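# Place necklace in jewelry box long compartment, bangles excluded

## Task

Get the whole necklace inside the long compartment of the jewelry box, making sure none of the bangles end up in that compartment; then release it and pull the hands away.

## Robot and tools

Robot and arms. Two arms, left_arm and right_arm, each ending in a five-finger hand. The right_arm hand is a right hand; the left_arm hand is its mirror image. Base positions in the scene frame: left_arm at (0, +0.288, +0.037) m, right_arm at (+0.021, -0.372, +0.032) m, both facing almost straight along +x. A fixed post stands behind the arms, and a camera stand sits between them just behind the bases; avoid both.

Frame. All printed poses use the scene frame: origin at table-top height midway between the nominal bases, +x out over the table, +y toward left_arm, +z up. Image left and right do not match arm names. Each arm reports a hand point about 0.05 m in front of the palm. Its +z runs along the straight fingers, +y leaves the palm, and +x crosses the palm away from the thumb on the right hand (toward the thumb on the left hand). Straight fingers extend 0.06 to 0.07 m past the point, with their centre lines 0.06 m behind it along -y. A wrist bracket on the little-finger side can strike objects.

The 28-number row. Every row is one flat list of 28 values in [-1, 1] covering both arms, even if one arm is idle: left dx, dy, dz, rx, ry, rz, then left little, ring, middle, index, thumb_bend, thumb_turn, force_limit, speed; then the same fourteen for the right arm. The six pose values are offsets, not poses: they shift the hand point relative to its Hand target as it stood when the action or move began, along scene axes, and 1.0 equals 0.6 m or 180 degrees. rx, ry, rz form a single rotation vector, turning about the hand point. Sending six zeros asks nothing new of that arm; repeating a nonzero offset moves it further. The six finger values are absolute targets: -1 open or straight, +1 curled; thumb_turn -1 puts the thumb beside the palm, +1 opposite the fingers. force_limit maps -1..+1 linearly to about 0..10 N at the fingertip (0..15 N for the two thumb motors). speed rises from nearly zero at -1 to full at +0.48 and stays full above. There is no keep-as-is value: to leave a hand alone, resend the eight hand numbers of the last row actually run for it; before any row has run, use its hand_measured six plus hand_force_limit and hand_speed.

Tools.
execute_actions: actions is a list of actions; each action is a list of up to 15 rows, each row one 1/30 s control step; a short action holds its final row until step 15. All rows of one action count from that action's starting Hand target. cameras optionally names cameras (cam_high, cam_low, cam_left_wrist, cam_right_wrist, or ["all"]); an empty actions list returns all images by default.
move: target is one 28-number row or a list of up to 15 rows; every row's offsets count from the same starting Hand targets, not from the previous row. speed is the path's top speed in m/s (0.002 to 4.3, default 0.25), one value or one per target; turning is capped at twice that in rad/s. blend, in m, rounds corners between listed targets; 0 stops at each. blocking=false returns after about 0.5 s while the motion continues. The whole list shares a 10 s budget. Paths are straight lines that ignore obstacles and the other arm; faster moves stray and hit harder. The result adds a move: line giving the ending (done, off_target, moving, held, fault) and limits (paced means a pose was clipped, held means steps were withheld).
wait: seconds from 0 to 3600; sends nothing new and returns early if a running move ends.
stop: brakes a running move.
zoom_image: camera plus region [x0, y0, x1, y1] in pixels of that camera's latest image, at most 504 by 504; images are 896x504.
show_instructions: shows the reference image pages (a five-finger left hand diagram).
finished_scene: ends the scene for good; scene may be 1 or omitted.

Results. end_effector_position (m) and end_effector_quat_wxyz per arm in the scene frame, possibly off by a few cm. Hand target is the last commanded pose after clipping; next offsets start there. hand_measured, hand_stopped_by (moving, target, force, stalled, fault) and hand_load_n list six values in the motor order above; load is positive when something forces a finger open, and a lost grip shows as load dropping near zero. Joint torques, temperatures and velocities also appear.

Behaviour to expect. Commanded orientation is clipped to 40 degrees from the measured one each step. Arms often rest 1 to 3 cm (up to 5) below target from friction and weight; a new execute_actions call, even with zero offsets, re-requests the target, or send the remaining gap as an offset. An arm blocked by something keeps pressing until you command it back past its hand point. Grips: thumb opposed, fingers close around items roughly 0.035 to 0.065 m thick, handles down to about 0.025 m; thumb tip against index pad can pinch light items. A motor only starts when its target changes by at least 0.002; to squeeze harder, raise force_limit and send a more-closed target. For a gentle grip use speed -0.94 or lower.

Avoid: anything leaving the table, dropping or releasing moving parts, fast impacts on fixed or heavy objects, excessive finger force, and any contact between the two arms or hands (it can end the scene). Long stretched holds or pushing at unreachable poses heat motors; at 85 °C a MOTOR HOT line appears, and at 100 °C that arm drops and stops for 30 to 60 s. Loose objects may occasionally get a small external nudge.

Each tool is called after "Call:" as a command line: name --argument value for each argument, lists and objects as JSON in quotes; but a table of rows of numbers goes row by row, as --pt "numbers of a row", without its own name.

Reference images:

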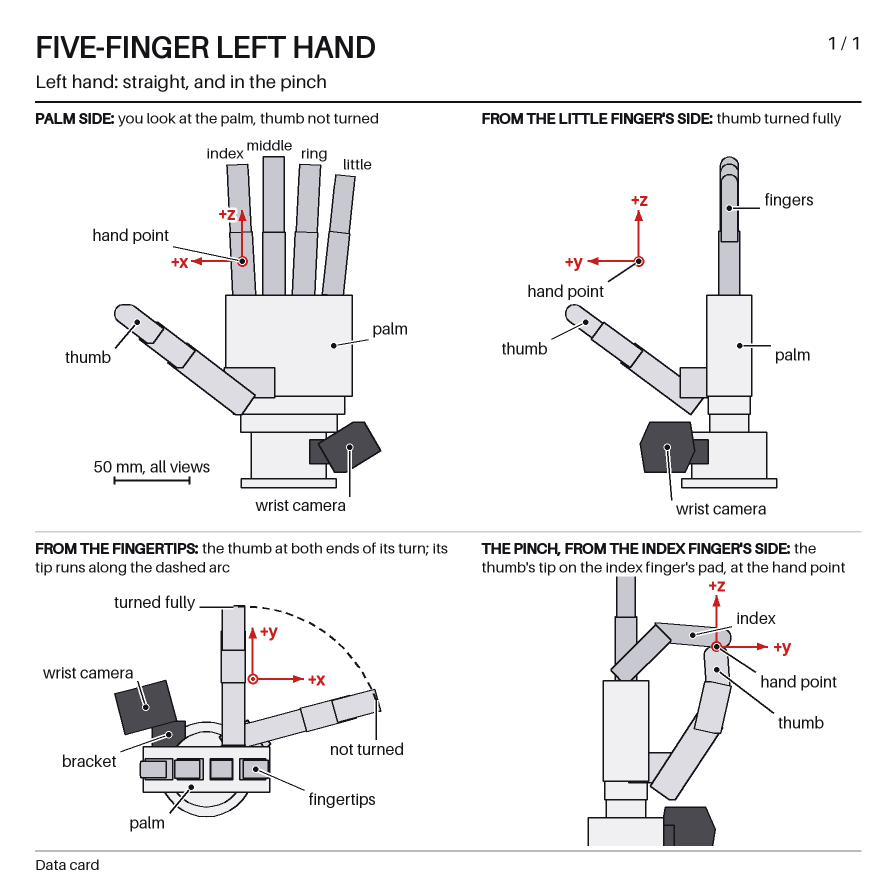

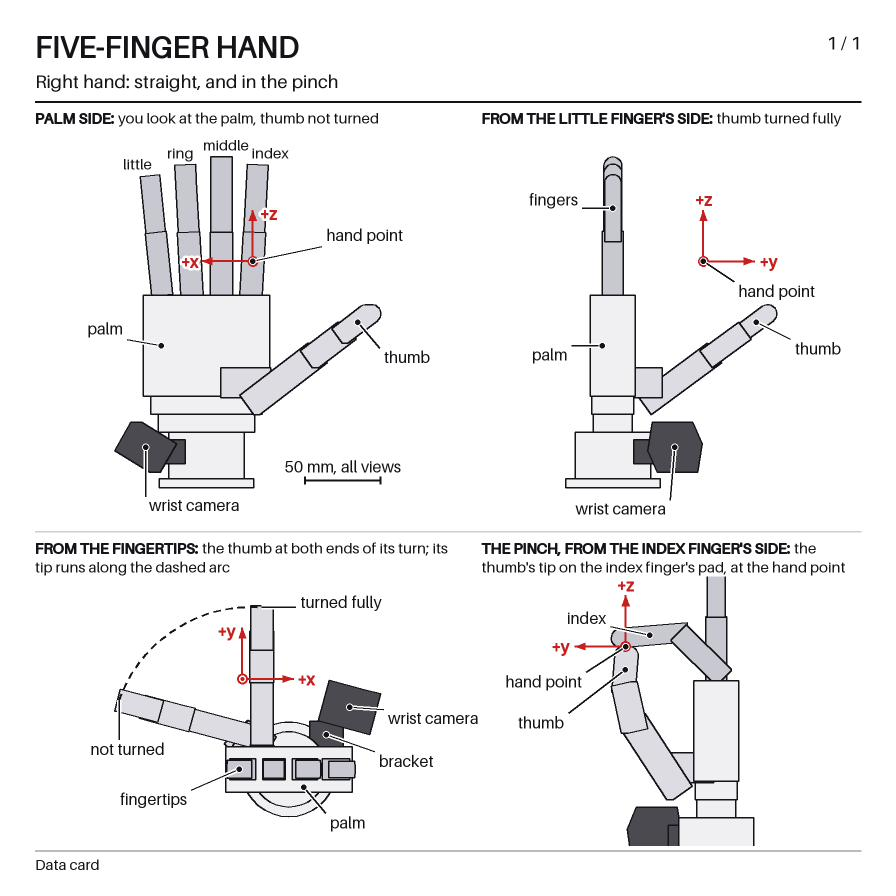

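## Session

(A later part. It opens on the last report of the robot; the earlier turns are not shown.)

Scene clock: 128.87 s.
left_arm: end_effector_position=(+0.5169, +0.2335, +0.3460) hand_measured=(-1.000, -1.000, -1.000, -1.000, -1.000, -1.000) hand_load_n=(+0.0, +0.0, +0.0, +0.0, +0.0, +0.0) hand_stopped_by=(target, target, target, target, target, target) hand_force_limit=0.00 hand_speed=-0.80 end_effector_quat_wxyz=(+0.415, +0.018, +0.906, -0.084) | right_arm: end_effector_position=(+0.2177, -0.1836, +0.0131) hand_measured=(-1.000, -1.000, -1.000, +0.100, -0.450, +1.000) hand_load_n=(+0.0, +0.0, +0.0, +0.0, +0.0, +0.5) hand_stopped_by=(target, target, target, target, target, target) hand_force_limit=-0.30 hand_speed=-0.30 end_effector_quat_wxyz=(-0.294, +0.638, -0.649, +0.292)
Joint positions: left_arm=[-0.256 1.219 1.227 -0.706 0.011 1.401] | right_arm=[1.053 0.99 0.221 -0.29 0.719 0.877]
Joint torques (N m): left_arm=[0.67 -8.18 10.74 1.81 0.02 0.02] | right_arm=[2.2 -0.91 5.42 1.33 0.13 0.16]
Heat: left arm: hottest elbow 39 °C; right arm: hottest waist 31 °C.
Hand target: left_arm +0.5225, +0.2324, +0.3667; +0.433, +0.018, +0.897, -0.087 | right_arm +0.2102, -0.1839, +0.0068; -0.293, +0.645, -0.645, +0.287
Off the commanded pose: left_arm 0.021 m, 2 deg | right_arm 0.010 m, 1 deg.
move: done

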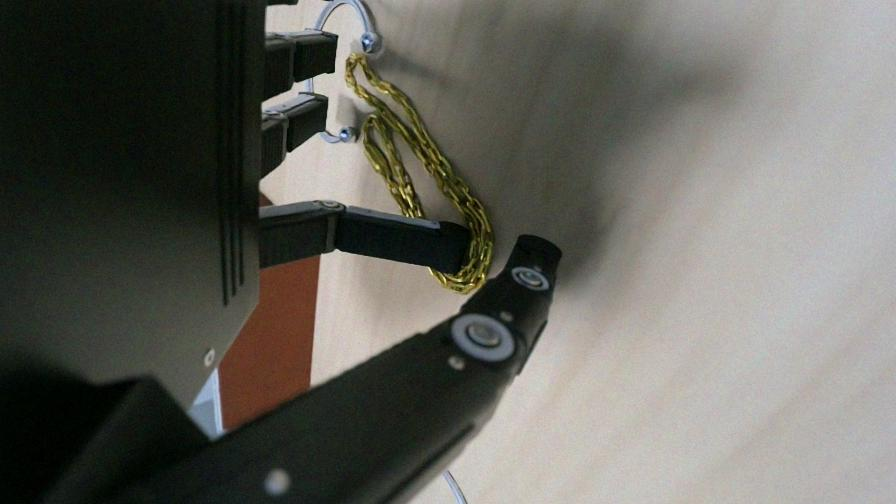

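Call:
move --target '[0,0,0,0,0,0,-1,-1,-1,-1,-1,-1,0,-0.8,0,0,-0.019,0,0,0,-1,-1,-1,0.3,-0.3,1,0,-0.9]' --speed 0.017 --cameras '["cam_right_wrist"]'

Scene clock: 130.87 s.
left_arm: end_effector_position=(+0.5169, +0.2335, +0.3460) hand_measured=(-1.000, -1.000, -1.000, -1.000, -1.000, -1.000) hand_load_n=(+0.0, +0.0, +0.0, +0.0, +0.0, +0.0) hand_stopped_by=(target, target, target, target, target, target) hand_force_limit=0.00 hand_speed=-0.80 end_effector_quat_wxyz=(+0.415, +0.018, +0.906, -0.084) | right_arm: end_effector_position=(+0.2177, -0.1799, +0.0071) hand_measured=(-1.000, -1.000, -1.000, +0.300, -0.302, +1.000) hand_load_n=(+0.0, +0.0, +0.0, +1.5, +4.0, -1.5) hand_stopped_by=(target, target, target, target, target, target) hand_force_limit=0.00 hand_speed=-0.90 end_effector_quat_wxyz=(-0.302, +0.637, -0.648, +0.289)
Joint positions: left_arm=[-0.256 1.219 1.227 -0.706 0.011 1.401] | right_arm=[1.06 1.024 0.208 -0.229 0.719 0.88]
Joint torques (N m): left_arm=[0.73 -8.35 10.76 1.84 0.01 0.05] | right_arm=[1.79 0.32 4.93 1.66 0.16 0.15]
Heat: left arm: hottest elbow 39 °C; right arm: hottest waist 31 °C.
Hand target: left_arm +0.5225, +0.2324, +0.3667; +0.433, +0.018, +0.897, -0.087 | right_arm +0.2101, -0.1839, -0.0046; -0.293, +0.645, -0.645, +0.287
Off the commanded pose: left_arm 0.021 m, 2 deg | right_arm 0.014 m, 1 deg.
move: off_target (right_arm)

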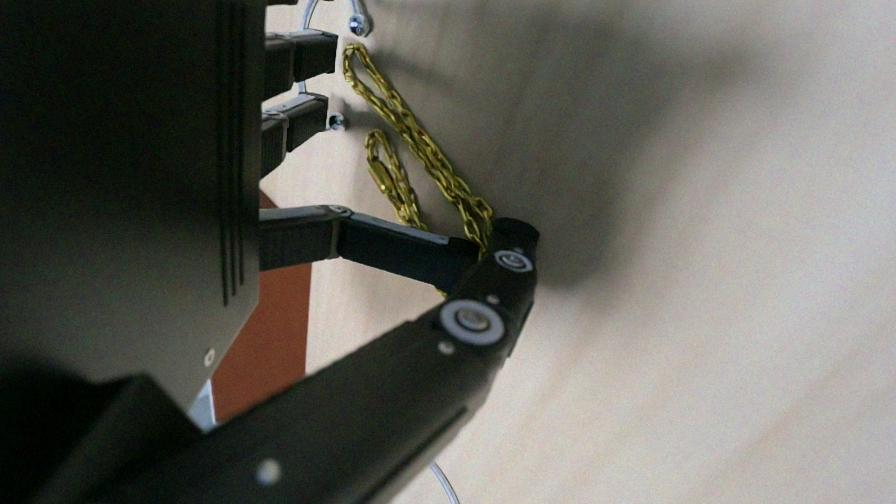

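Call:
zoom_image --camera "cam_right_wrist" --region '[320, 0, 620, 320]'

Call:
move --target '[0,0,0,0,0,0,-1,-1,-1,-1,-1,-1,0,-0.8,0,0,0,0,0,0,-1,-1,-1,0.45,-0.2,1,0.2,-0.9]' --speed 0.02 --cameras '["cam_right_wrist"]'

Scaled by 1.575 from the camera's image (finer frame: 1280x720).

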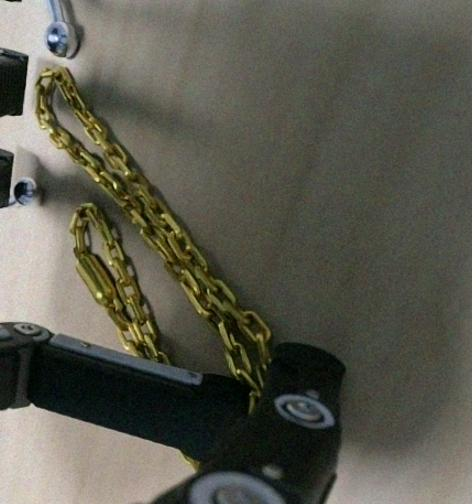

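Scene clock: 132.20 s.
left_arm: end_effector_position=(+0.5169, +0.2335, +0.3460) hand_measured=(-1.000, -1.000, -1.000, -1.000, -1.000, -1.000) hand_load_n=(+0.0, +0.0, +0.0, +0.0, +0.0, +0.0) hand_stopped_by=(target, target, target, target, target, target) hand_force_limit=0.00 hand_speed=-0.80 end_effector_quat_wxyz=(+0.415, +0.018, +0.906, -0.084) | right_arm: end_effector_position=(+0.2173, -0.1803, +0.0050) hand_measured=(-1.000, -1.000, -1.000, +0.448, -0.204, +1.000) hand_load_n=(-0.5, +0.0, +0.5, +3.5, +5.5, -1.5) hand_stopped_by=(target, target, target, target, target, target) hand_force_limit=0.20 hand_speed=-0.90 end_effector_quat_wxyz=(-0.302, +0.636, -0.649, +0.288)
Joint positions: left_arm=[-0.256 1.219 1.227 -0.706 0.011 1.401] | right_arm=[1.06 1.032 0.204 -0.218 0.719 0.882]
Joint torques (N m): left_arm=[0.5 -8.59 10.7 1.76 0.01 0.04] | right_arm=[1.73 -0.15 5.18 1.33 0.19 0.12]
Heat: left arm: hottest elbow 39 °C; right arm: hottest waist 31 °C.
Hand target: left_arm +0.5225, +0.2324, +0.3667; +0.433, +0.018, +0.897, -0.087 | right_arm +0.2101, -0.1840, -0.0046; -0.293, +0.645, -0.645, +0.287
Off the commanded pose: left_arm 0.021 m, 2 deg | right_arm 0.012 m, 1 deg.
move: done

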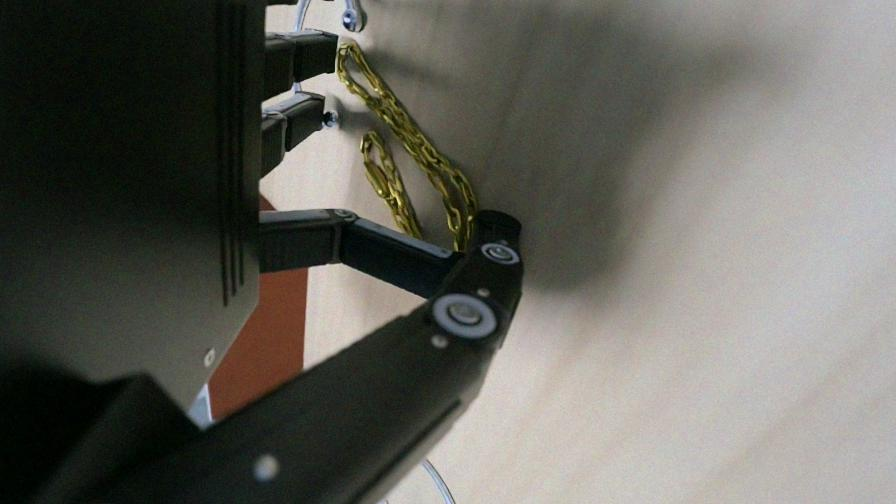

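Call:
move --target '[0,0,0,0,0,0,-1,-1,-1,-1,-1,-1,0,-0.8,0,0,0,0,0,0,-1,-1,-1,0.6,-0.1,1,0.3,-0.92]' --speed 0.02

Call:
move --target '[0,0,0,0,0,0,-1,-1,-1,-1,-1,-1,0,-0.8,0.006,0,0.07,0,0,0,-1,-1,-1,0.6,-0.1,1,0.3,-0.92]' --speed 0.04 --cameras '["cam_right_wrist","cam_high"]'

Scene clock: 133.80 s.
left_arm: end_effector_position=(+0.5169, +0.2335, +0.3460) hand_measured=(-1.000, -1.000, -1.000, -1.000, -1.000, -1.000) hand_load_n=(+0.0, +0.0, +0.0, +0.0, +0.0, +0.0) hand_stopped_by=(target, target, target, target, target, target) hand_force_limit=0.00 hand_speed=-0.80 end_effector_quat_wxyz=(+0.415, +0.018, +0.906, -0.084) | right_arm: end_effector_position=(+0.2172, -0.1804, +0.0047) hand_measured=(-1.000, -1.000, -1.000, +0.484, -0.104, +1.000) hand_load_n=(+0.0, +0.0, +0.0, +3.5, +9.5, -2.0) hand_stopped_by=(target, target, target, force, target, target) hand_force_limit=0.30 hand_speed=-0.92 end_effector_quat_wxyz=(-0.301, +0.636, -0.649, +0.289)
Joint positions: left_arm=[-0.256 1.219 1.227 -0.706 0.011 1.401] | right_arm=[1.06 1.034 0.204 -0.218 0.719 0.882]
Joint torques (N m): left_arm=[0.56 -8.53 10.8 1.78 0.04 0.02] | right_arm=[1.73 -0.21 5.18 1.33 0.18 0.11]
Heat: left arm: hottest elbow 39 °C; right arm: hottest waist 31 °C.
Hand target: left_arm +0.5225, +0.2324, +0.3667; +0.433, +0.018, +0.897, -0.087 | right_arm +0.2101, -0.1840, -0.0047; -0.293, +0.645, -0.645, +0.287
Off the commanded pose: left_arm 0.021 m, 2 deg | right_arm 0.012 m, 1 deg.
move: done

Scene clock: 135.60 s.
left_arm: end_effector_position=(+0.5169, +0.2335, +0.3460) hand_measured=(-1.000, -1.000, -1.000, -1.000, -1.000, -1.000) hand_load_n=(+0.0, +0.0, +0.0, +0.0, +0.0, +0.0) hand_stopped_by=(target, target, target, target, target, target) hand_force_limit=0.00 hand_speed=-0.80 end_effector_quat_wxyz=(+0.415, +0.018, +0.906, -0.084) | right_arm: end_effector_position=(+0.2047, -0.1985, +0.0189) hand_measured=(-1.000, -1.000, -1.000, +0.484, -0.106, +1.000) hand_load_n=(-0.5, +0.0, +0.0, +3.5, +9.0, -2.0) hand_stopped_by=(target, target, target, force, target, target) hand_force_limit=0.30 hand_speed=-0.92 end_effector_quat_wxyz=(-0.278, +0.650, -0.645, +0.290)
Joint positions: left_arm=[-0.256 1.219 1.227 -0.706 0.011 1.401] | right_arm=[1.06 0.886 0.216 -0.429 0.707 0.879]
Joint torques (N m): left_arm=[0.67 -8.29 10.67 1.74 0.02 0.03] | right_arm=[0.5 -1.2 10.18 0.54 0.33 -0.08]
Heat: left arm: hottest elbow 39 °C; right arm: hottest waist 31 °C.
Hand target: left_arm +0.5225, +0.2324, +0.3667; +0.433, +0.018, +0.897, -0.087 | right_arm +0.2138, -0.1839, +0.0375; -0.293, +0.645, -0.645, +0.287
Off the commanded pose: left_arm 0.021 m, 2 deg | right_arm 0.025 m, 2 deg.
move: off_target (right_arm)
Images, in order (width x height): cam_high 896x504, cam_right_wrist 896x504.

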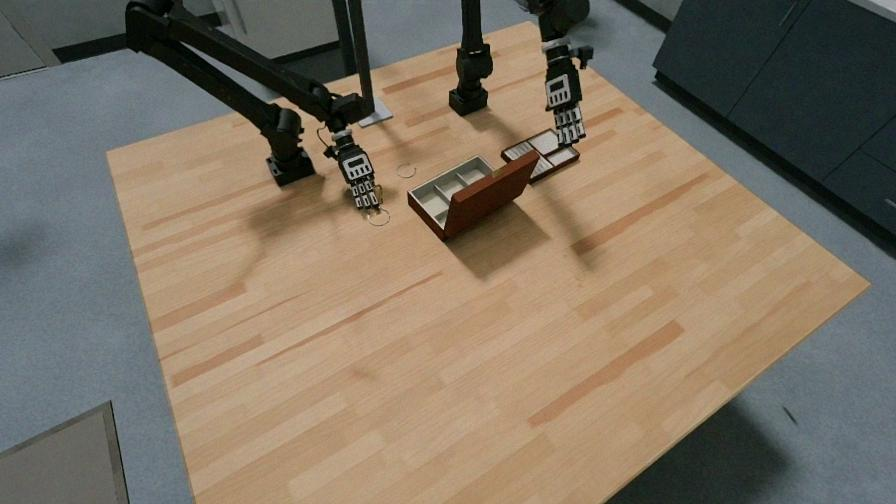

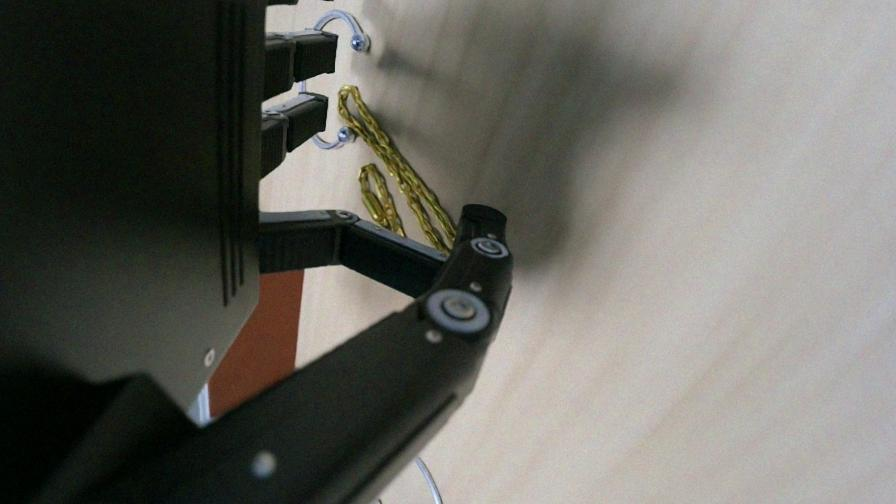

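Call:
move --target '[0,0,0,0,0,0,-1,-1,-1,-1,-1,-1,0,-0.8,0.02,0,0.1,0,0,0,-1,-1,-1,0.6,-0.1,1,0.3,-0.92]' --speed 0.06 --cameras '["cam_right_wrist","cam_low"]'

Scene clock: 137.70 s.
left_arm: end_effector_position=(+0.5169, +0.2335, +0.3460) hand_measured=(-1.000, -1.000, -1.000, -1.000, -1.000, -1.000) hand_load_n=(+0.0, +0.0, +0.0, +0.0, +0.0, +0.0) hand_stopped_by=(target, target, target, target, target, target) hand_force_limit=0.00 hand_speed=-0.80 end_effector_quat_wxyz=(+0.415, +0.018, +0.906, -0.084) | right_arm: end_effector_position=(+0.2153, -0.1948, +0.0741) hand_measured=(-1.000, -1.000, -1.000, +0.484, -0.106, +1.000) hand_load_n=(-0.5, +0.0, -0.5, +3.5, +9.0, -2.0) hand_stopped_by=(target, target, target, force, target, target) hand_force_limit=0.30 hand_speed=-0.92 end_effector_quat_wxyz=(-0.277, +0.653, -0.643, +0.289)
Joint positions: left_arm=[-0.256 1.219 1.227 -0.706 0.011 1.401] | right_arm=[1.013 0.752 0.335 -0.647 0.68 0.818]
Joint torques (N m): left_arm=[0.32 -8.29 10.7 1.77 0.04 0.02] | right_arm=[-0.09 -0.85 11.62 0.58 0.29 -0.1]
Heat: left arm: hottest elbow 39 °C; right arm: hottest waist 31 °C.
Hand target: left_arm +0.5225, +0.2324, +0.3667; +0.433, +0.018, +0.897, -0.087 | right_arm +0.2257, -0.1840, +0.0974; -0.293, +0.645, -0.645, +0.287
Off the commanded pose: left_arm 0.021 m, 2 deg | right_arm 0.028 m, 2 deg.
move: off_target (right_arm)
Images, in order (width x height): cam_low 896x504, cam_right_wrist 896x504.

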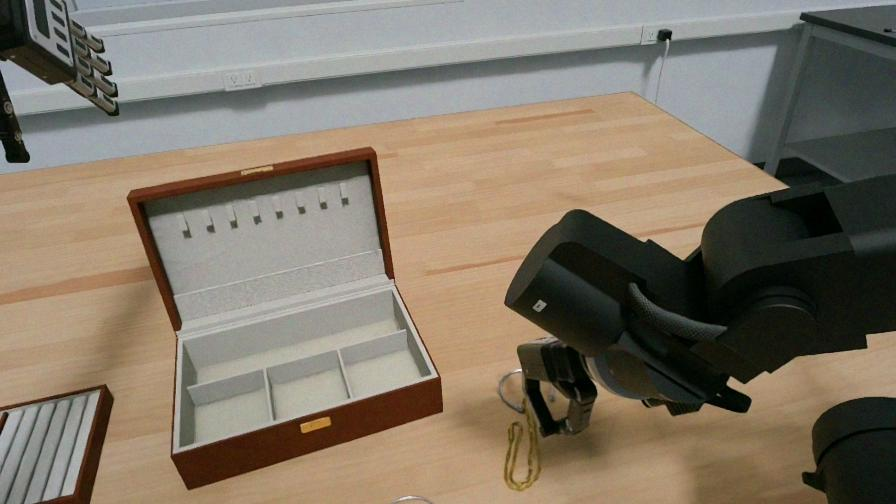

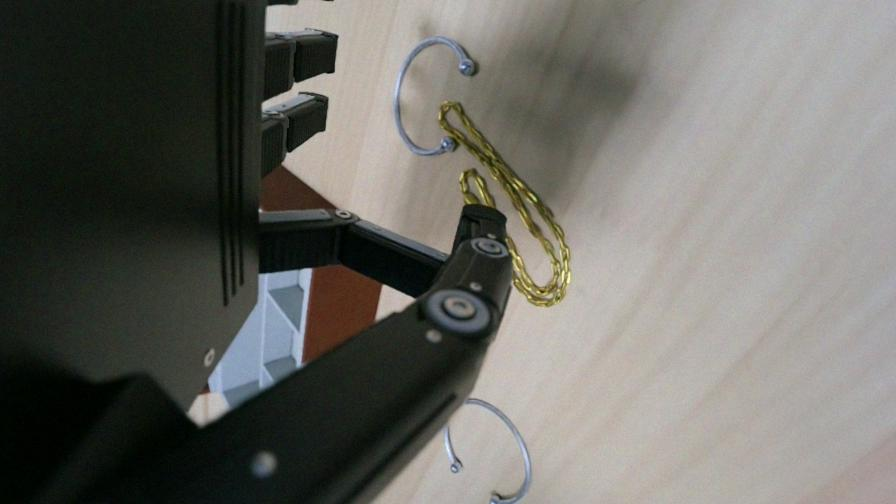

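Call:
move --target '[0,0,0,0,0,0,-1,-1,-1,-1,-1,-1,0,-0.8,0.02,-0.02,0.06,-0.0303,0.065,0.2766,0.38,0.38,0.38,0.38,-1,1,0.3,-0.4]' --speed 0.2 --cameras '["cam_right_wrist","cam_high"]'

Scene clock: 146.57 s.
left_arm: end_effector_position=(+0.5169, +0.2335, +0.3460) hand_measured=(-1.000, -1.000, -1.000, -1.000, -1.000, -1.000) hand_load_n=(+0.0, +0.0, +0.0, +0.0, +0.0, +0.0) hand_stopped_by=(target, target, target, target, target, target) hand_force_limit=0.00 hand_speed=-0.80 end_effector_quat_wxyz=(+0.415, +0.018, +0.906, -0.084) | right_arm: end_effector_position=(+0.2213, -0.1997, +0.1140) hand_measured=(+0.380, -1.000, +0.380, +0.380, -1.000, +1.000) hand_load_n=(+0.0, +0.0, +0.0, +0.0, +0.0, +0.0) hand_stopped_by=(target, fault, target, target, target, target) hand_force_limit=0.30 hand_speed=-0.40 end_effector_quat_wxyz=(-0.281, +0.897, -0.330, +0.089)
Joint positions: left_arm=[-0.256 1.219 1.227 -0.706 0.011 1.401] | right_arm=[0.5 0.82 0.514 -0.706 -0.225 -0.298]
Joint torques (N m): left_arm=[0.44 -8.59 10.65 1.76 0.03 0.01] | right_arm=[-0.26 -0.73 12.23 0.73 -0.32 -0.1]
Heat: left arm: hottest elbow 39 °C; right arm: hottest elbow 32 °C.
Hand target: left_arm +0.5225, +0.2324, +0.3667; +0.433, +0.018, +0.897, -0.087 | right_arm +0.2377, -0.1960, +0.1334; -0.291, +0.894, -0.326, +0.101
Off the commanded pose: left_arm 0.021 m, 2 deg | right_arm 0.026 m, 2 deg.
move: off_target (right_arm)
Images, in order (width x height): cam_high 896x504, cam_right_wrist 896x504.

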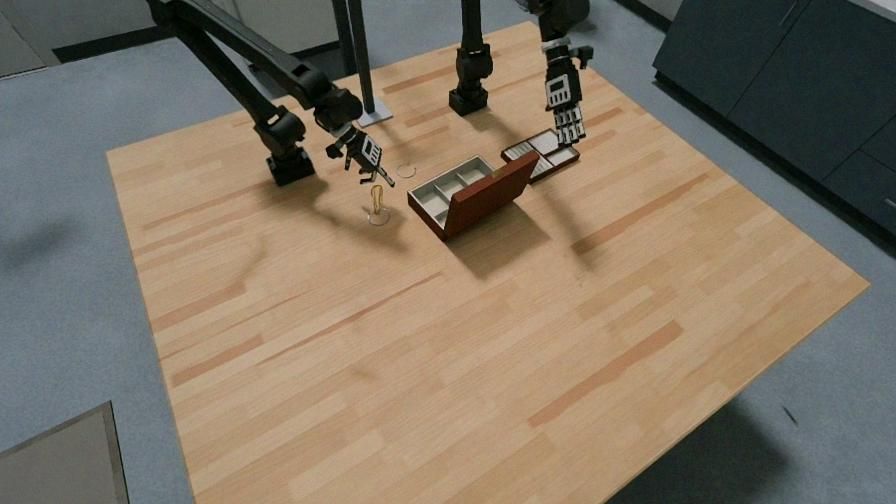

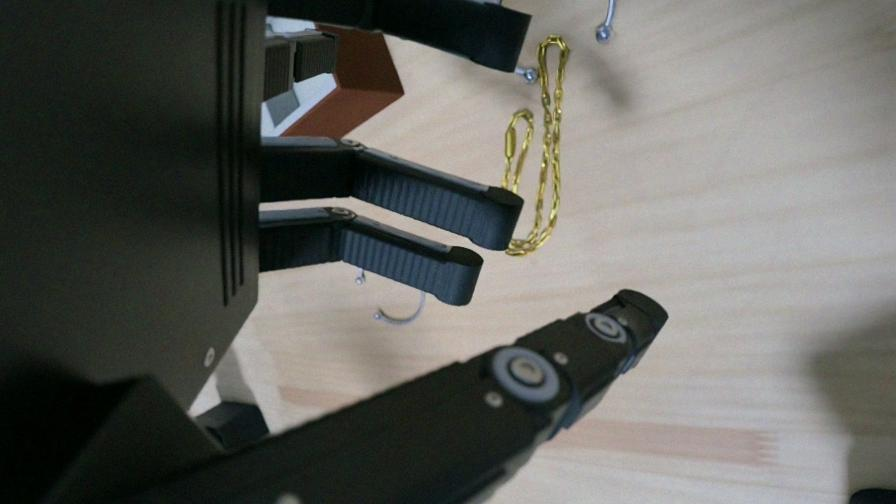

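Call:
move --target '[0,0,0,0,0,0,-1,-1,-1,-1,-1,-1,0,-0.8,-0.01,0.065,-0.13,0.0443,-0.0437,-0.06,-1,-1,0.15,0.15,-1,1,0,-0.4]' --speed 0.12 --cameras '["cam_right_wrist"]'

Scene clock: 154.73 s.
left_arm: end_effector_position=(+0.5169, +0.2335, +0.3460) hand_measured=(-1.000, -1.000, -1.000, -1.000, -1.000, -1.000) hand_load_n=(-0.5, +0.0, +0.0, +0.0, +0.0, +0.5) hand_stopped_by=(target, target, target, target, target, target) hand_force_limit=0.00 hand_speed=-0.80 end_effector_quat_wxyz=(+0.415, +0.018, +0.906, -0.084) | right_arm: end_effector_position=(+0.2324, -0.1627, +0.0557) hand_measured=(-1.000, -1.000, +0.150, +0.150, -1.000, +1.000) hand_load_n=(+0.0, +0.0, -0.5, +0.0, +0.0, +0.0) hand_stopped_by=(target, fault, target, target, target, target) hand_force_limit=0.00 hand_speed=-0.40 end_effector_quat_wxyz=(-0.357, +0.830, -0.395, +0.168)
Joint positions: left_arm=[-0.256 1.219 1.227 -0.706 0.011 1.401] | right_arm=[0.669 0.849 0.275 -0.185 -0.01 -0.005]
Joint torques (N m): left_arm=[0.85 -8.23 10.69 1.77 0.02 0.03] | right_arm=[1.9 -0.44 7.72 2.4 0.08 0.2]
Heat: left arm: hottest elbow 39 °C; right arm: hottest elbow 33 °C.
Hand target: left_arm +0.5225, +0.2324, +0.3667; +0.433, +0.018, +0.897, -0.087 | right_arm +0.2317, -0.1570, +0.0554; -0.363, +0.828, -0.394, +0.166
Off the commanded pose: left_arm 0.021 m, 2 deg | right_arm 0.006 m, 1 deg.
move: done

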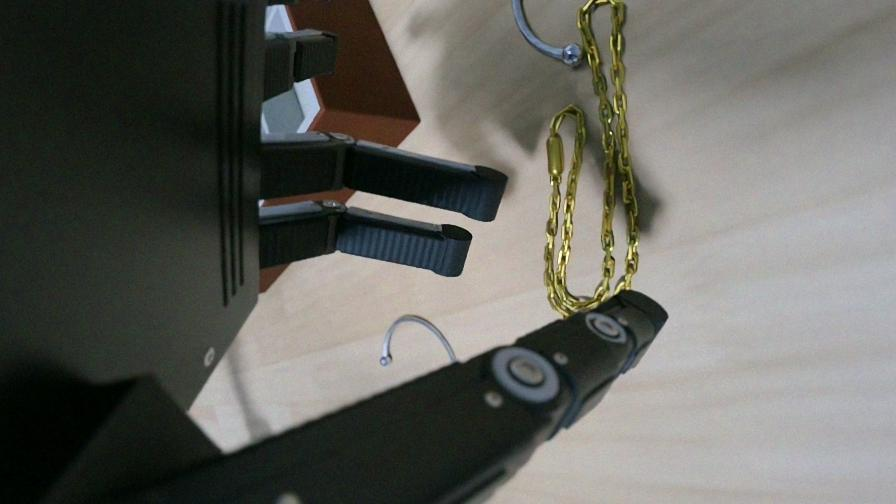

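Call:
move --target '[0,0,0,0,0,0,-1,-1,-1,-1,-1,-1,0,-0.8,0.0047,0.005,-0.070,0,0,0,-1,-1,0.15,0.15,-1,1,0,-0.4]' --speed 0.05 --cameras '["cam_right_wrist"]'

Scene clock: 159.10 s.
left_arm: end_effector_position=(+0.5169, +0.2335, +0.3460) hand_measured=(-1.000, -1.000, -1.000, -1.000, -1.000, -1.000) hand_load_n=(+0.0, +0.0, +0.0, +0.0, +0.0, +0.0) hand_stopped_by=(target, target, target, target, target, target) hand_force_limit=0.00 hand_speed=-0.80 end_effector_quat_wxyz=(+0.415, +0.018, +0.906, -0.084) | right_arm: end_effector_position=(+0.2364, -0.1583, +0.0146) hand_measured=(-1.000, -1.000, +0.150, +0.150, -1.000, +1.000) hand_load_n=(+0.0, +0.0, +0.0, +0.0, +0.0, +0.0) hand_stopped_by=(target, fault, target, target, target, target) hand_force_limit=0.00 hand_speed=-0.40 end_effector_quat_wxyz=(-0.359, +0.829, -0.395, +0.169)
Joint positions: left_arm=[-0.256 1.219 1.227 -0.706 0.011 1.401] | right_arm=[0.673 1.044 0.216 0.073 -0.008 -0.001]
Joint torques (N m): left_arm=[0.5 -8.59 10.65 1.73 0.03 0.03] | right_arm=[1.79 -1.2 6.42 2.3 0.08 0.2]
Heat: left arm: hottest elbow 39 °C; right arm: hottest elbow 33 °C.
Hand target: left_arm +0.5225, +0.2324, +0.3667; +0.433, +0.018, +0.897, -0.087 | right_arm +0.2345, -0.1539, +0.0134; -0.363, +0.828, -0.394, +0.166
Off the commanded pose: left_arm 0.021 m, 2 deg | right_arm 0.005 m, 1 deg.
move: done

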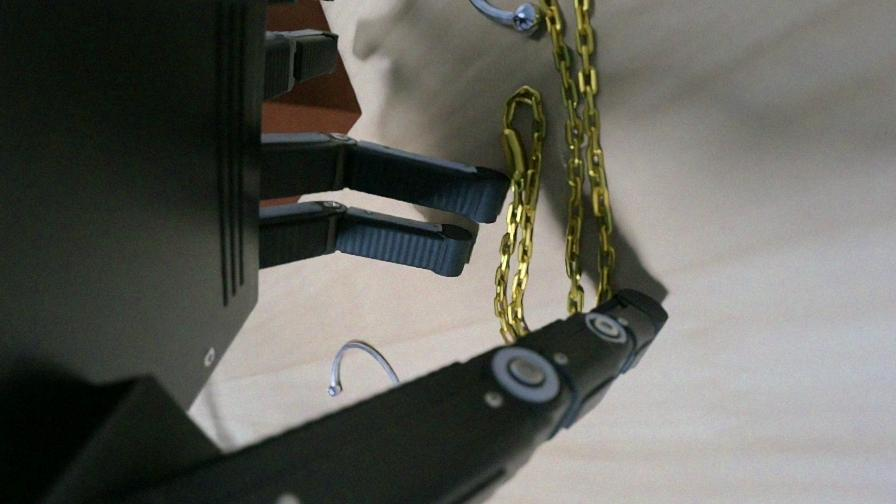

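Call:
move --pt "0 0 0 0 0 0 -1 -1 -1 -1 -1 -1 0 -0.8 0 0 -0.0098 0 0 0 -1 -1 0.15 0.15 -1 1 0.3 -0.85" --pt "0 0 0 0 0 0 -1 -1 -1 -1 -1 -1 0 -0.8 0 0 -0.0105 0 0 0 -1 -1 0.2 0.2 -0.8 1 0.3 -0.85" --pt "0 0 0 0 0 0 -1 -1 -1 -1 -1 -1 0 -0.8 0 0 -0.0132 0 0 0 -1 -1 0.25 0.25 -0.6 1 0.3 -0.85" --pt "0 0 0 0 0 0 -1 -1 -1 -1 -1 -1 0 -0.8 0 0 -0.0173 0 0 0 -1 -1 0.3 0.3 -0.45 1 0.3 -0.85" --speed 0.03 --cameras '["cam_right_wrist"]'

Scene clock: 165.27 s.
left_arm: end_effector_position=(+0.5169, +0.2335, +0.3460) hand_measured=(-1.000, -1.000, -1.000, -1.000, -1.000, -1.000) hand_load_n=(+0.0, +0.0, +0.0, +0.0, +0.0, +0.0) hand_stopped_by=(target, target, target, target, target, target) hand_force_limit=0.00 hand_speed=-0.80 end_effector_quat_wxyz=(+0.415, +0.018, +0.906, -0.084) | right_arm: end_effector_position=(+0.2395, -0.1555, +0.0085) hand_measured=(-1.000, -1.000, +0.300, +0.300, -0.452, +1.000) hand_load_n=(+0.0, +0.0, +0.5, +0.0, +2.0, +0.0) hand_stopped_by=(target, fault, target, target, target, target) hand_force_limit=0.30 hand_speed=-0.85 end_effector_quat_wxyz=(-0.365, +0.826, -0.395, +0.170)
Joint positions: left_arm=[-0.256 1.219 1.227 -0.706 0.011 1.401] | right_arm=[0.673 1.091 0.207 0.142 -0.008 0.003]
Joint torques (N m): left_arm=[0.62 -8.29 10.71 1.76 0.01 0.03] | right_arm=[1.85 -0.97 5.74 2.28 0.08 0.14]
Heat: left arm: hottest elbow 39 °C; right arm: hottest elbow 32 °C.
Hand target: left_arm +0.5225, +0.2324, +0.3667; +0.433, +0.018, +0.897, -0.087 | right_arm +0.2346, -0.1539, +0.0031; -0.363, +0.828, -0.394, +0.166
Off the commanded pose: left_arm 0.021 m, 2 deg | right_arm 0.008 m, 1 deg.
move: done

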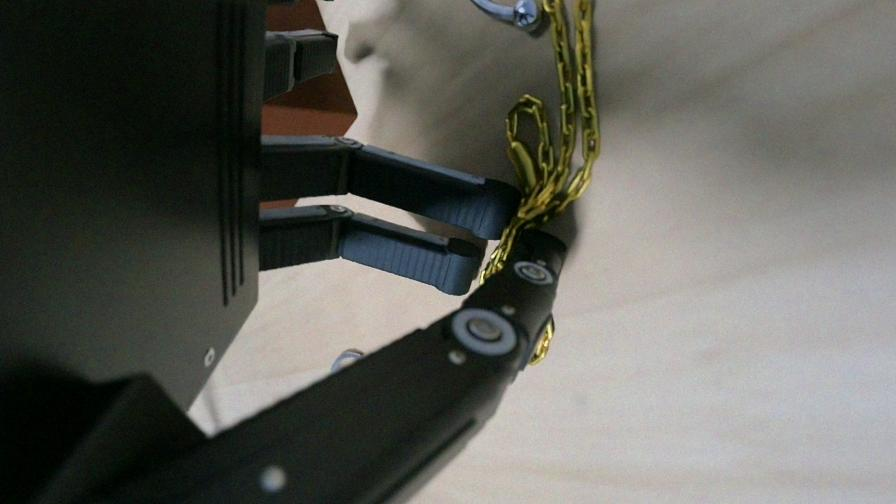

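Call:
move --pt "0 0 0 0 0 0 -1 -1 -1 -1 -1 -1 0 -0.8 0 0 -0.006 0 0 0 -1 -1 0.3 0.3 -0.45 1 0.0 -0.88" --pt "0 0 0 0 0 0 -1 -1 -1 -1 -1 -1 0 -0.8 0 0 -0.008 0 0 0 -1 -1 0.33 0.33 -0.25 1 0.0 -0.88" --speed 0.03 --cameras '["cam_right_wrist"]'

Scene clock: 167.77 s.
left_arm: end_effector_position=(+0.5169, +0.2335, +0.3460) hand_measured=(-1.000, -1.000, -1.000, -1.000, -1.000, -1.000) hand_load_n=(+0.0, +0.0, +0.0, +0.0, +0.0, +0.0) hand_stopped_by=(target, target, target, target, target, target) hand_force_limit=0.00 hand_speed=-0.80 end_effector_quat_wxyz=(+0.415, +0.018, +0.906, -0.084) | right_arm: end_effector_position=(+0.2437, -0.1521, +0.0090) hand_measured=(-1.000, -1.000, +0.330, +0.330, -0.382, +1.000) hand_load_n=(+0.0, +0.0, +3.5, +0.0, +7.5, +0.0) hand_stopped_by=(target, fault, target, target, force, target) hand_force_limit=0.00 hand_speed=-0.88 end_effector_quat_wxyz=(-0.373, +0.822, -0.394, +0.174)
Joint positions: left_arm=[-0.256 1.219 1.227 -0.706 0.011 1.401] | right_arm=[0.673 1.11 0.206 0.183 -0.008 0.003]
Joint torques (N m): left_arm=[0.62 -8.23 10.67 1.8 0.03 0.03] | right_arm=[1.79 -0.67 5.3 1.87 0.06 0.13]
Heat: left arm: hottest elbow 39 °C; right arm: hottest elbow 32 °C.
Hand target: left_arm +0.5225, +0.2324, +0.3667; +0.433, +0.018, +0.897, -0.087 | right_arm +0.2346, -0.1539, -0.0017; -0.363, +0.828, -0.394, +0.166
Off the commanded pose: left_arm 0.021 m, 2 deg | right_arm 0.014 m, 2 deg.
move: off_target (right_arm); target 2's new numbers were sent with right_arm's hand 0.013 m and 1 deg from that target

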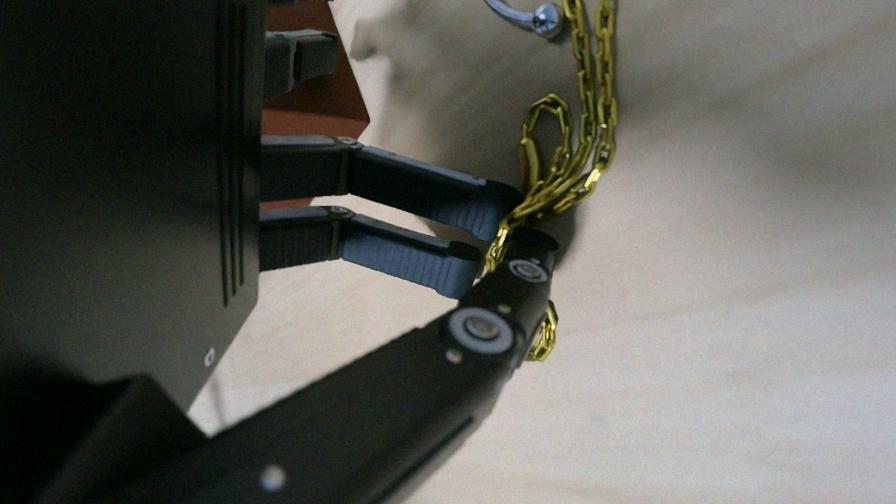

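Call:
move --target '[0,0,0,0,0,0,-1,-1,-1,-1,-1,-1,0,-0.8,0.015,0.005,0.08,0,0,0,-1,-1,0.33,0.33,-0.25,1,0.0,-0.88]' --speed 0.03 --cameras '["cam_right_wrist"]'

Scene clock: 170.40 s.
left_arm: end_effector_position=(+0.5169, +0.2335, +0.3460) hand_measured=(-1.000, -1.000, -1.000, -1.000, -1.000, -1.000) hand_load_n=(+0.0, +0.0, +0.0, +0.0, +0.0, +0.0) hand_stopped_by=(target, target, target, target, target, target) hand_force_limit=0.00 hand_speed=-0.80 end_effector_quat_wxyz=(+0.415, +0.018, +0.906, -0.084) | right_arm: end_effector_position=(+0.2281, -0.1634, +0.0254) hand_measured=(-1.000, -1.000, +0.330, +0.330, -0.382, +1.000) hand_load_n=(+0.0, +0.0, +5.0, +0.0, +6.0, +0.0) hand_stopped_by=(target, fault, target, target, force, target) hand_force_limit=0.00 hand_speed=-0.88 end_effector_quat_wxyz=(-0.345, +0.835, -0.399, +0.158)
Joint positions: left_arm=[-0.256 1.219 1.227 -0.706 0.011 1.401] | right_arm=[0.673 0.965 0.239 -0.067 -0.013 0.003]
Joint torques (N m): left_arm=[0.62 -8.35 10.69 1.8 0.03 0.03] | right_arm=[0.73 -2.43 10.45 1.06 -0.18 0.03]
Heat: left arm: hottest elbow 39 °C; right arm: hottest elbow 32 °C.
Hand target: left_arm +0.5225, +0.2324, +0.3667; +0.433, +0.018, +0.897, -0.087 | right_arm +0.2436, -0.1510, +0.0462; -0.363, +0.828, -0.394, +0.166
Off the commanded pose: left_arm 0.021 m, 2 deg | right_arm 0.029 m, 3 deg.
move: off_target (right_arm)

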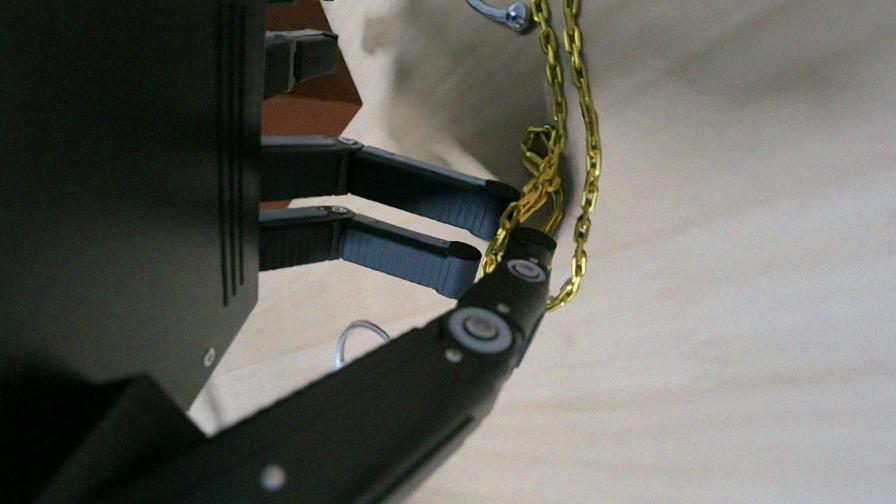

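Call:
move --target '[0,0,0,0,0,0,-1,-1,-1,-1,-1,-1,0,-0.8,0.015,0.01,0.1,0,0,0,-1,-1,0.33,0.33,-0.25,1,0.0,-0.88]' --speed 0.04 --cameras '["cam_right_wrist","cam_low"]'

Scene clock: 173.27 s.
left_arm: end_effector_position=(+0.5169, +0.2335, +0.3460) hand_measured=(-1.000, -1.000, -1.000, -1.000, -1.000, -1.000) hand_load_n=(+0.0, +0.0, +0.0, +0.0, +0.0, +0.0) hand_stopped_by=(target, target, target, target, target, target) hand_force_limit=0.00 hand_speed=-0.80 end_effector_quat_wxyz=(+0.415, +0.018, +0.906, -0.084) | right_arm: end_effector_position=(+0.2374, -0.1553, +0.0801) hand_measured=(-1.000, -1.000, +0.330, +0.330, -0.382, +1.000) hand_load_n=(+0.0, +0.0, +4.5, +0.0, +6.0, +0.0) hand_stopped_by=(target, fault, target, target, force, target) hand_force_limit=0.00 hand_speed=-0.88 end_effector_quat_wxyz=(-0.343, +0.836, -0.399, +0.156)
Joint positions: left_arm=[-0.256 1.219 1.227 -0.706 0.011 1.401] | right_arm=[0.673 0.851 0.367 -0.315 -0.015 0.003]
Joint torques (N m): left_arm=[0.85 -8.12 10.78 1.8 0.04 0.03] | right_arm=[0.44 -2.32 11.89 1.02 -0.19 0]
Heat: left arm: hottest elbow 39 °C; right arm: hottest elbow 32 °C.
Hand target: left_arm +0.5225, +0.2324, +0.3667; +0.433, +0.018, +0.897, -0.087 | right_arm +0.2526, -0.1450, +0.1062; -0.363, +0.828, -0.394, +0.166
Off the commanded pose: left_arm 0.021 m, 2 deg | right_arm 0.032 m, 3 deg.
move: off_target (right_arm)
Images, in order (width x height): cam_low 896x504, cam_right_wrist 896x504.

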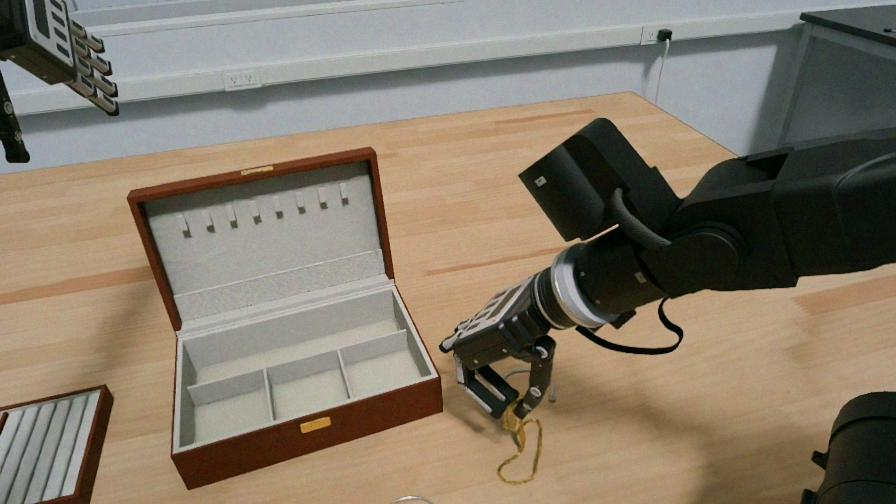

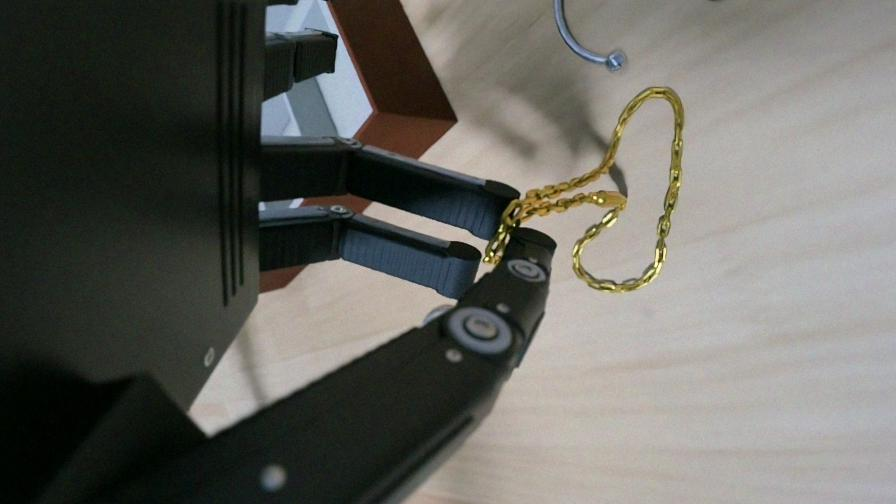

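Call:
move --target '[0,0,0,0,0,0,-1,-1,-1,-1,-1,-1,0,-0.8,0.05,-0.06,0.34,0,0,0,-1,-1,0.33,0.33,-0.25,1,0.0,-0.88]' --speed 0.12 --cameras '["cam_right_wrist","cam_low"]'

Scene clock: 184.07 s.
left_arm: end_effector_position=(+0.5169, +0.2335, +0.3460) hand_measured=(-1.000, -1.000, -1.000, -1.000, -1.000, -1.000) hand_load_n=(+0.0, +0.0, -0.5, +0.0, +0.0, +0.0) hand_stopped_by=(target, target, target, target, target, target) hand_force_limit=0.00 hand_speed=-0.80 end_effector_quat_wxyz=(+0.415, +0.018, +0.906, -0.084) | right_arm: end_effector_position=(+0.2723, -0.1805, +0.2869) hand_measured=(-1.000, -1.000, +0.330, +0.330, -0.382, +1.000) hand_load_n=(+0.0, +0.0, +4.0, +0.0, +5.5, +0.0) hand_stopped_by=(target, fault, target, target, force, target) hand_force_limit=0.00 hand_speed=-0.88 end_effector_quat_wxyz=(-0.352, +0.833, -0.399, +0.153)
Joint positions: left_arm=[-0.256 1.219 1.227 -0.706 0.011 1.401] | right_arm=[0.476 0.763 0.883 -0.916 -0.165 -0.129]
Joint torques (N m): left_arm=[0.26 -8.18 10.62 1.8 0.02 0.04] | right_arm=[-0.21 -0.91 12.92 1.01 -0.28 -0.1]
Heat: left arm: hottest elbow 39 °C; right arm: hottest elbow 33 °C.
Hand target: left_arm +0.5225, +0.2324, +0.3667; +0.433, +0.018, +0.897, -0.087 | right_arm +0.2826, -0.1809, +0.3103; -0.363, +0.828, -0.394, +0.166
Off the commanded pose: left_arm 0.021 m, 2 deg | right_arm 0.025 m, 2 deg.
move: off_target (right_arm)
Images, in order (width x height): cam_low 896x504, cam_right_wrist 896x504.

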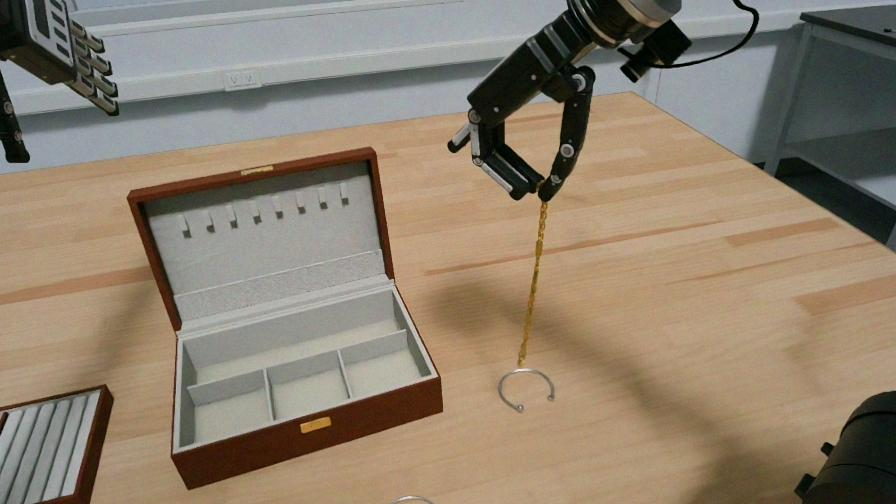

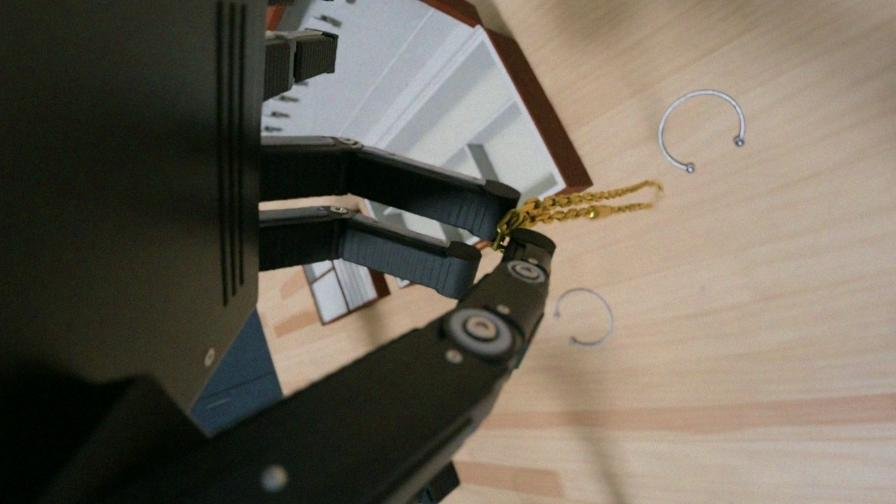

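Call:
move --target '[0,0,0,0,0,0,-1,-1,-1,-1,-1,-1,0,-0.8,0.08,-0.03,0.05,0.149,-0.0626,0.3023,-1,-1,0.33,0.33,-0.25,1,0.0,-0.88]' --speed 0.15 --cameras '["cam_right_wrist","cam_low"]'

Scene clock: 189.90 s.
left_arm: end_effector_position=(+0.5169, +0.2335, +0.3460) hand_measured=(-1.000, -1.000, -1.000, -1.000, -1.000, -1.000) hand_load_n=(+0.0, -0.5, +0.0, +0.0, +0.0, +0.0) hand_stopped_by=(target, target, target, target, target, target) hand_force_limit=0.00 hand_speed=-0.80 end_effector_quat_wxyz=(+0.415, +0.018, +0.906, -0.084) | right_arm: end_effector_position=(+0.3173, -0.1954, +0.3270) hand_measured=(-1.000, -1.000, +0.330, +0.330, -0.382, +1.000) hand_load_n=(+0.0, +0.0, +4.0, +0.0, +5.5, +0.0) hand_stopped_by=(target, fault, target, target, force, target) hand_force_limit=0.00 hand_speed=-0.88 end_effector_quat_wxyz=(-0.604, +0.796, +0.018, -0.042)
Joint positions: left_arm=[-0.256 1.219 1.227 -0.706 0.011 1.401] | right_arm=[0.025 1.291 1.194 -1.699 -1.293 -1.758]
Joint torques (N m): left_arm=[0.67 -8.23 10.61 1.81 0.03 0.03] | right_arm=[-0.03 -5.36 11.26 -0.51 -0.96 -0.11]
Heat: left arm: hottest elbow 39 °C; right arm: hottest elbow 34 °C.
Hand target: left_arm +0.5225, +0.2324, +0.3667; +0.433, +0.018, +0.897, -0.087 | right_arm +0.3306, -0.1990, +0.3403; -0.608, +0.792, +0.033, -0.032
Off the commanded pose: left_arm 0.021 m, 2 deg | right_arm 0.019 m, 2 deg.
joint sent to its limit (right arm) — joint 4 (wrist pitch), lower limit. The joint targets still meet the commanded pose.
move: off_target (right_arm)
Images, in order (width x height): cam_low 896x504, cam_right_wrist 896x504.

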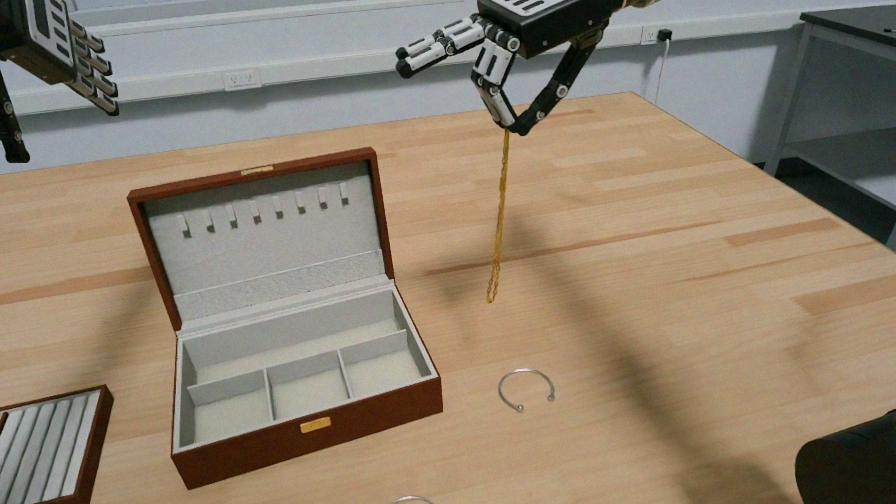

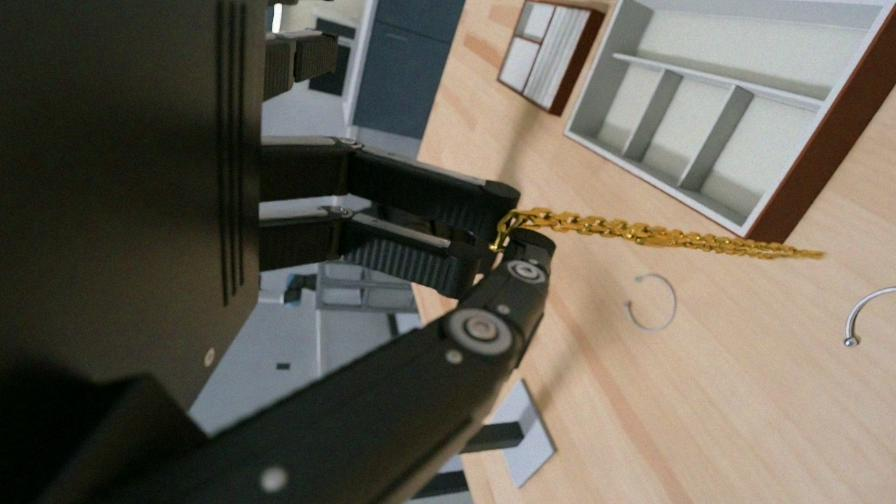

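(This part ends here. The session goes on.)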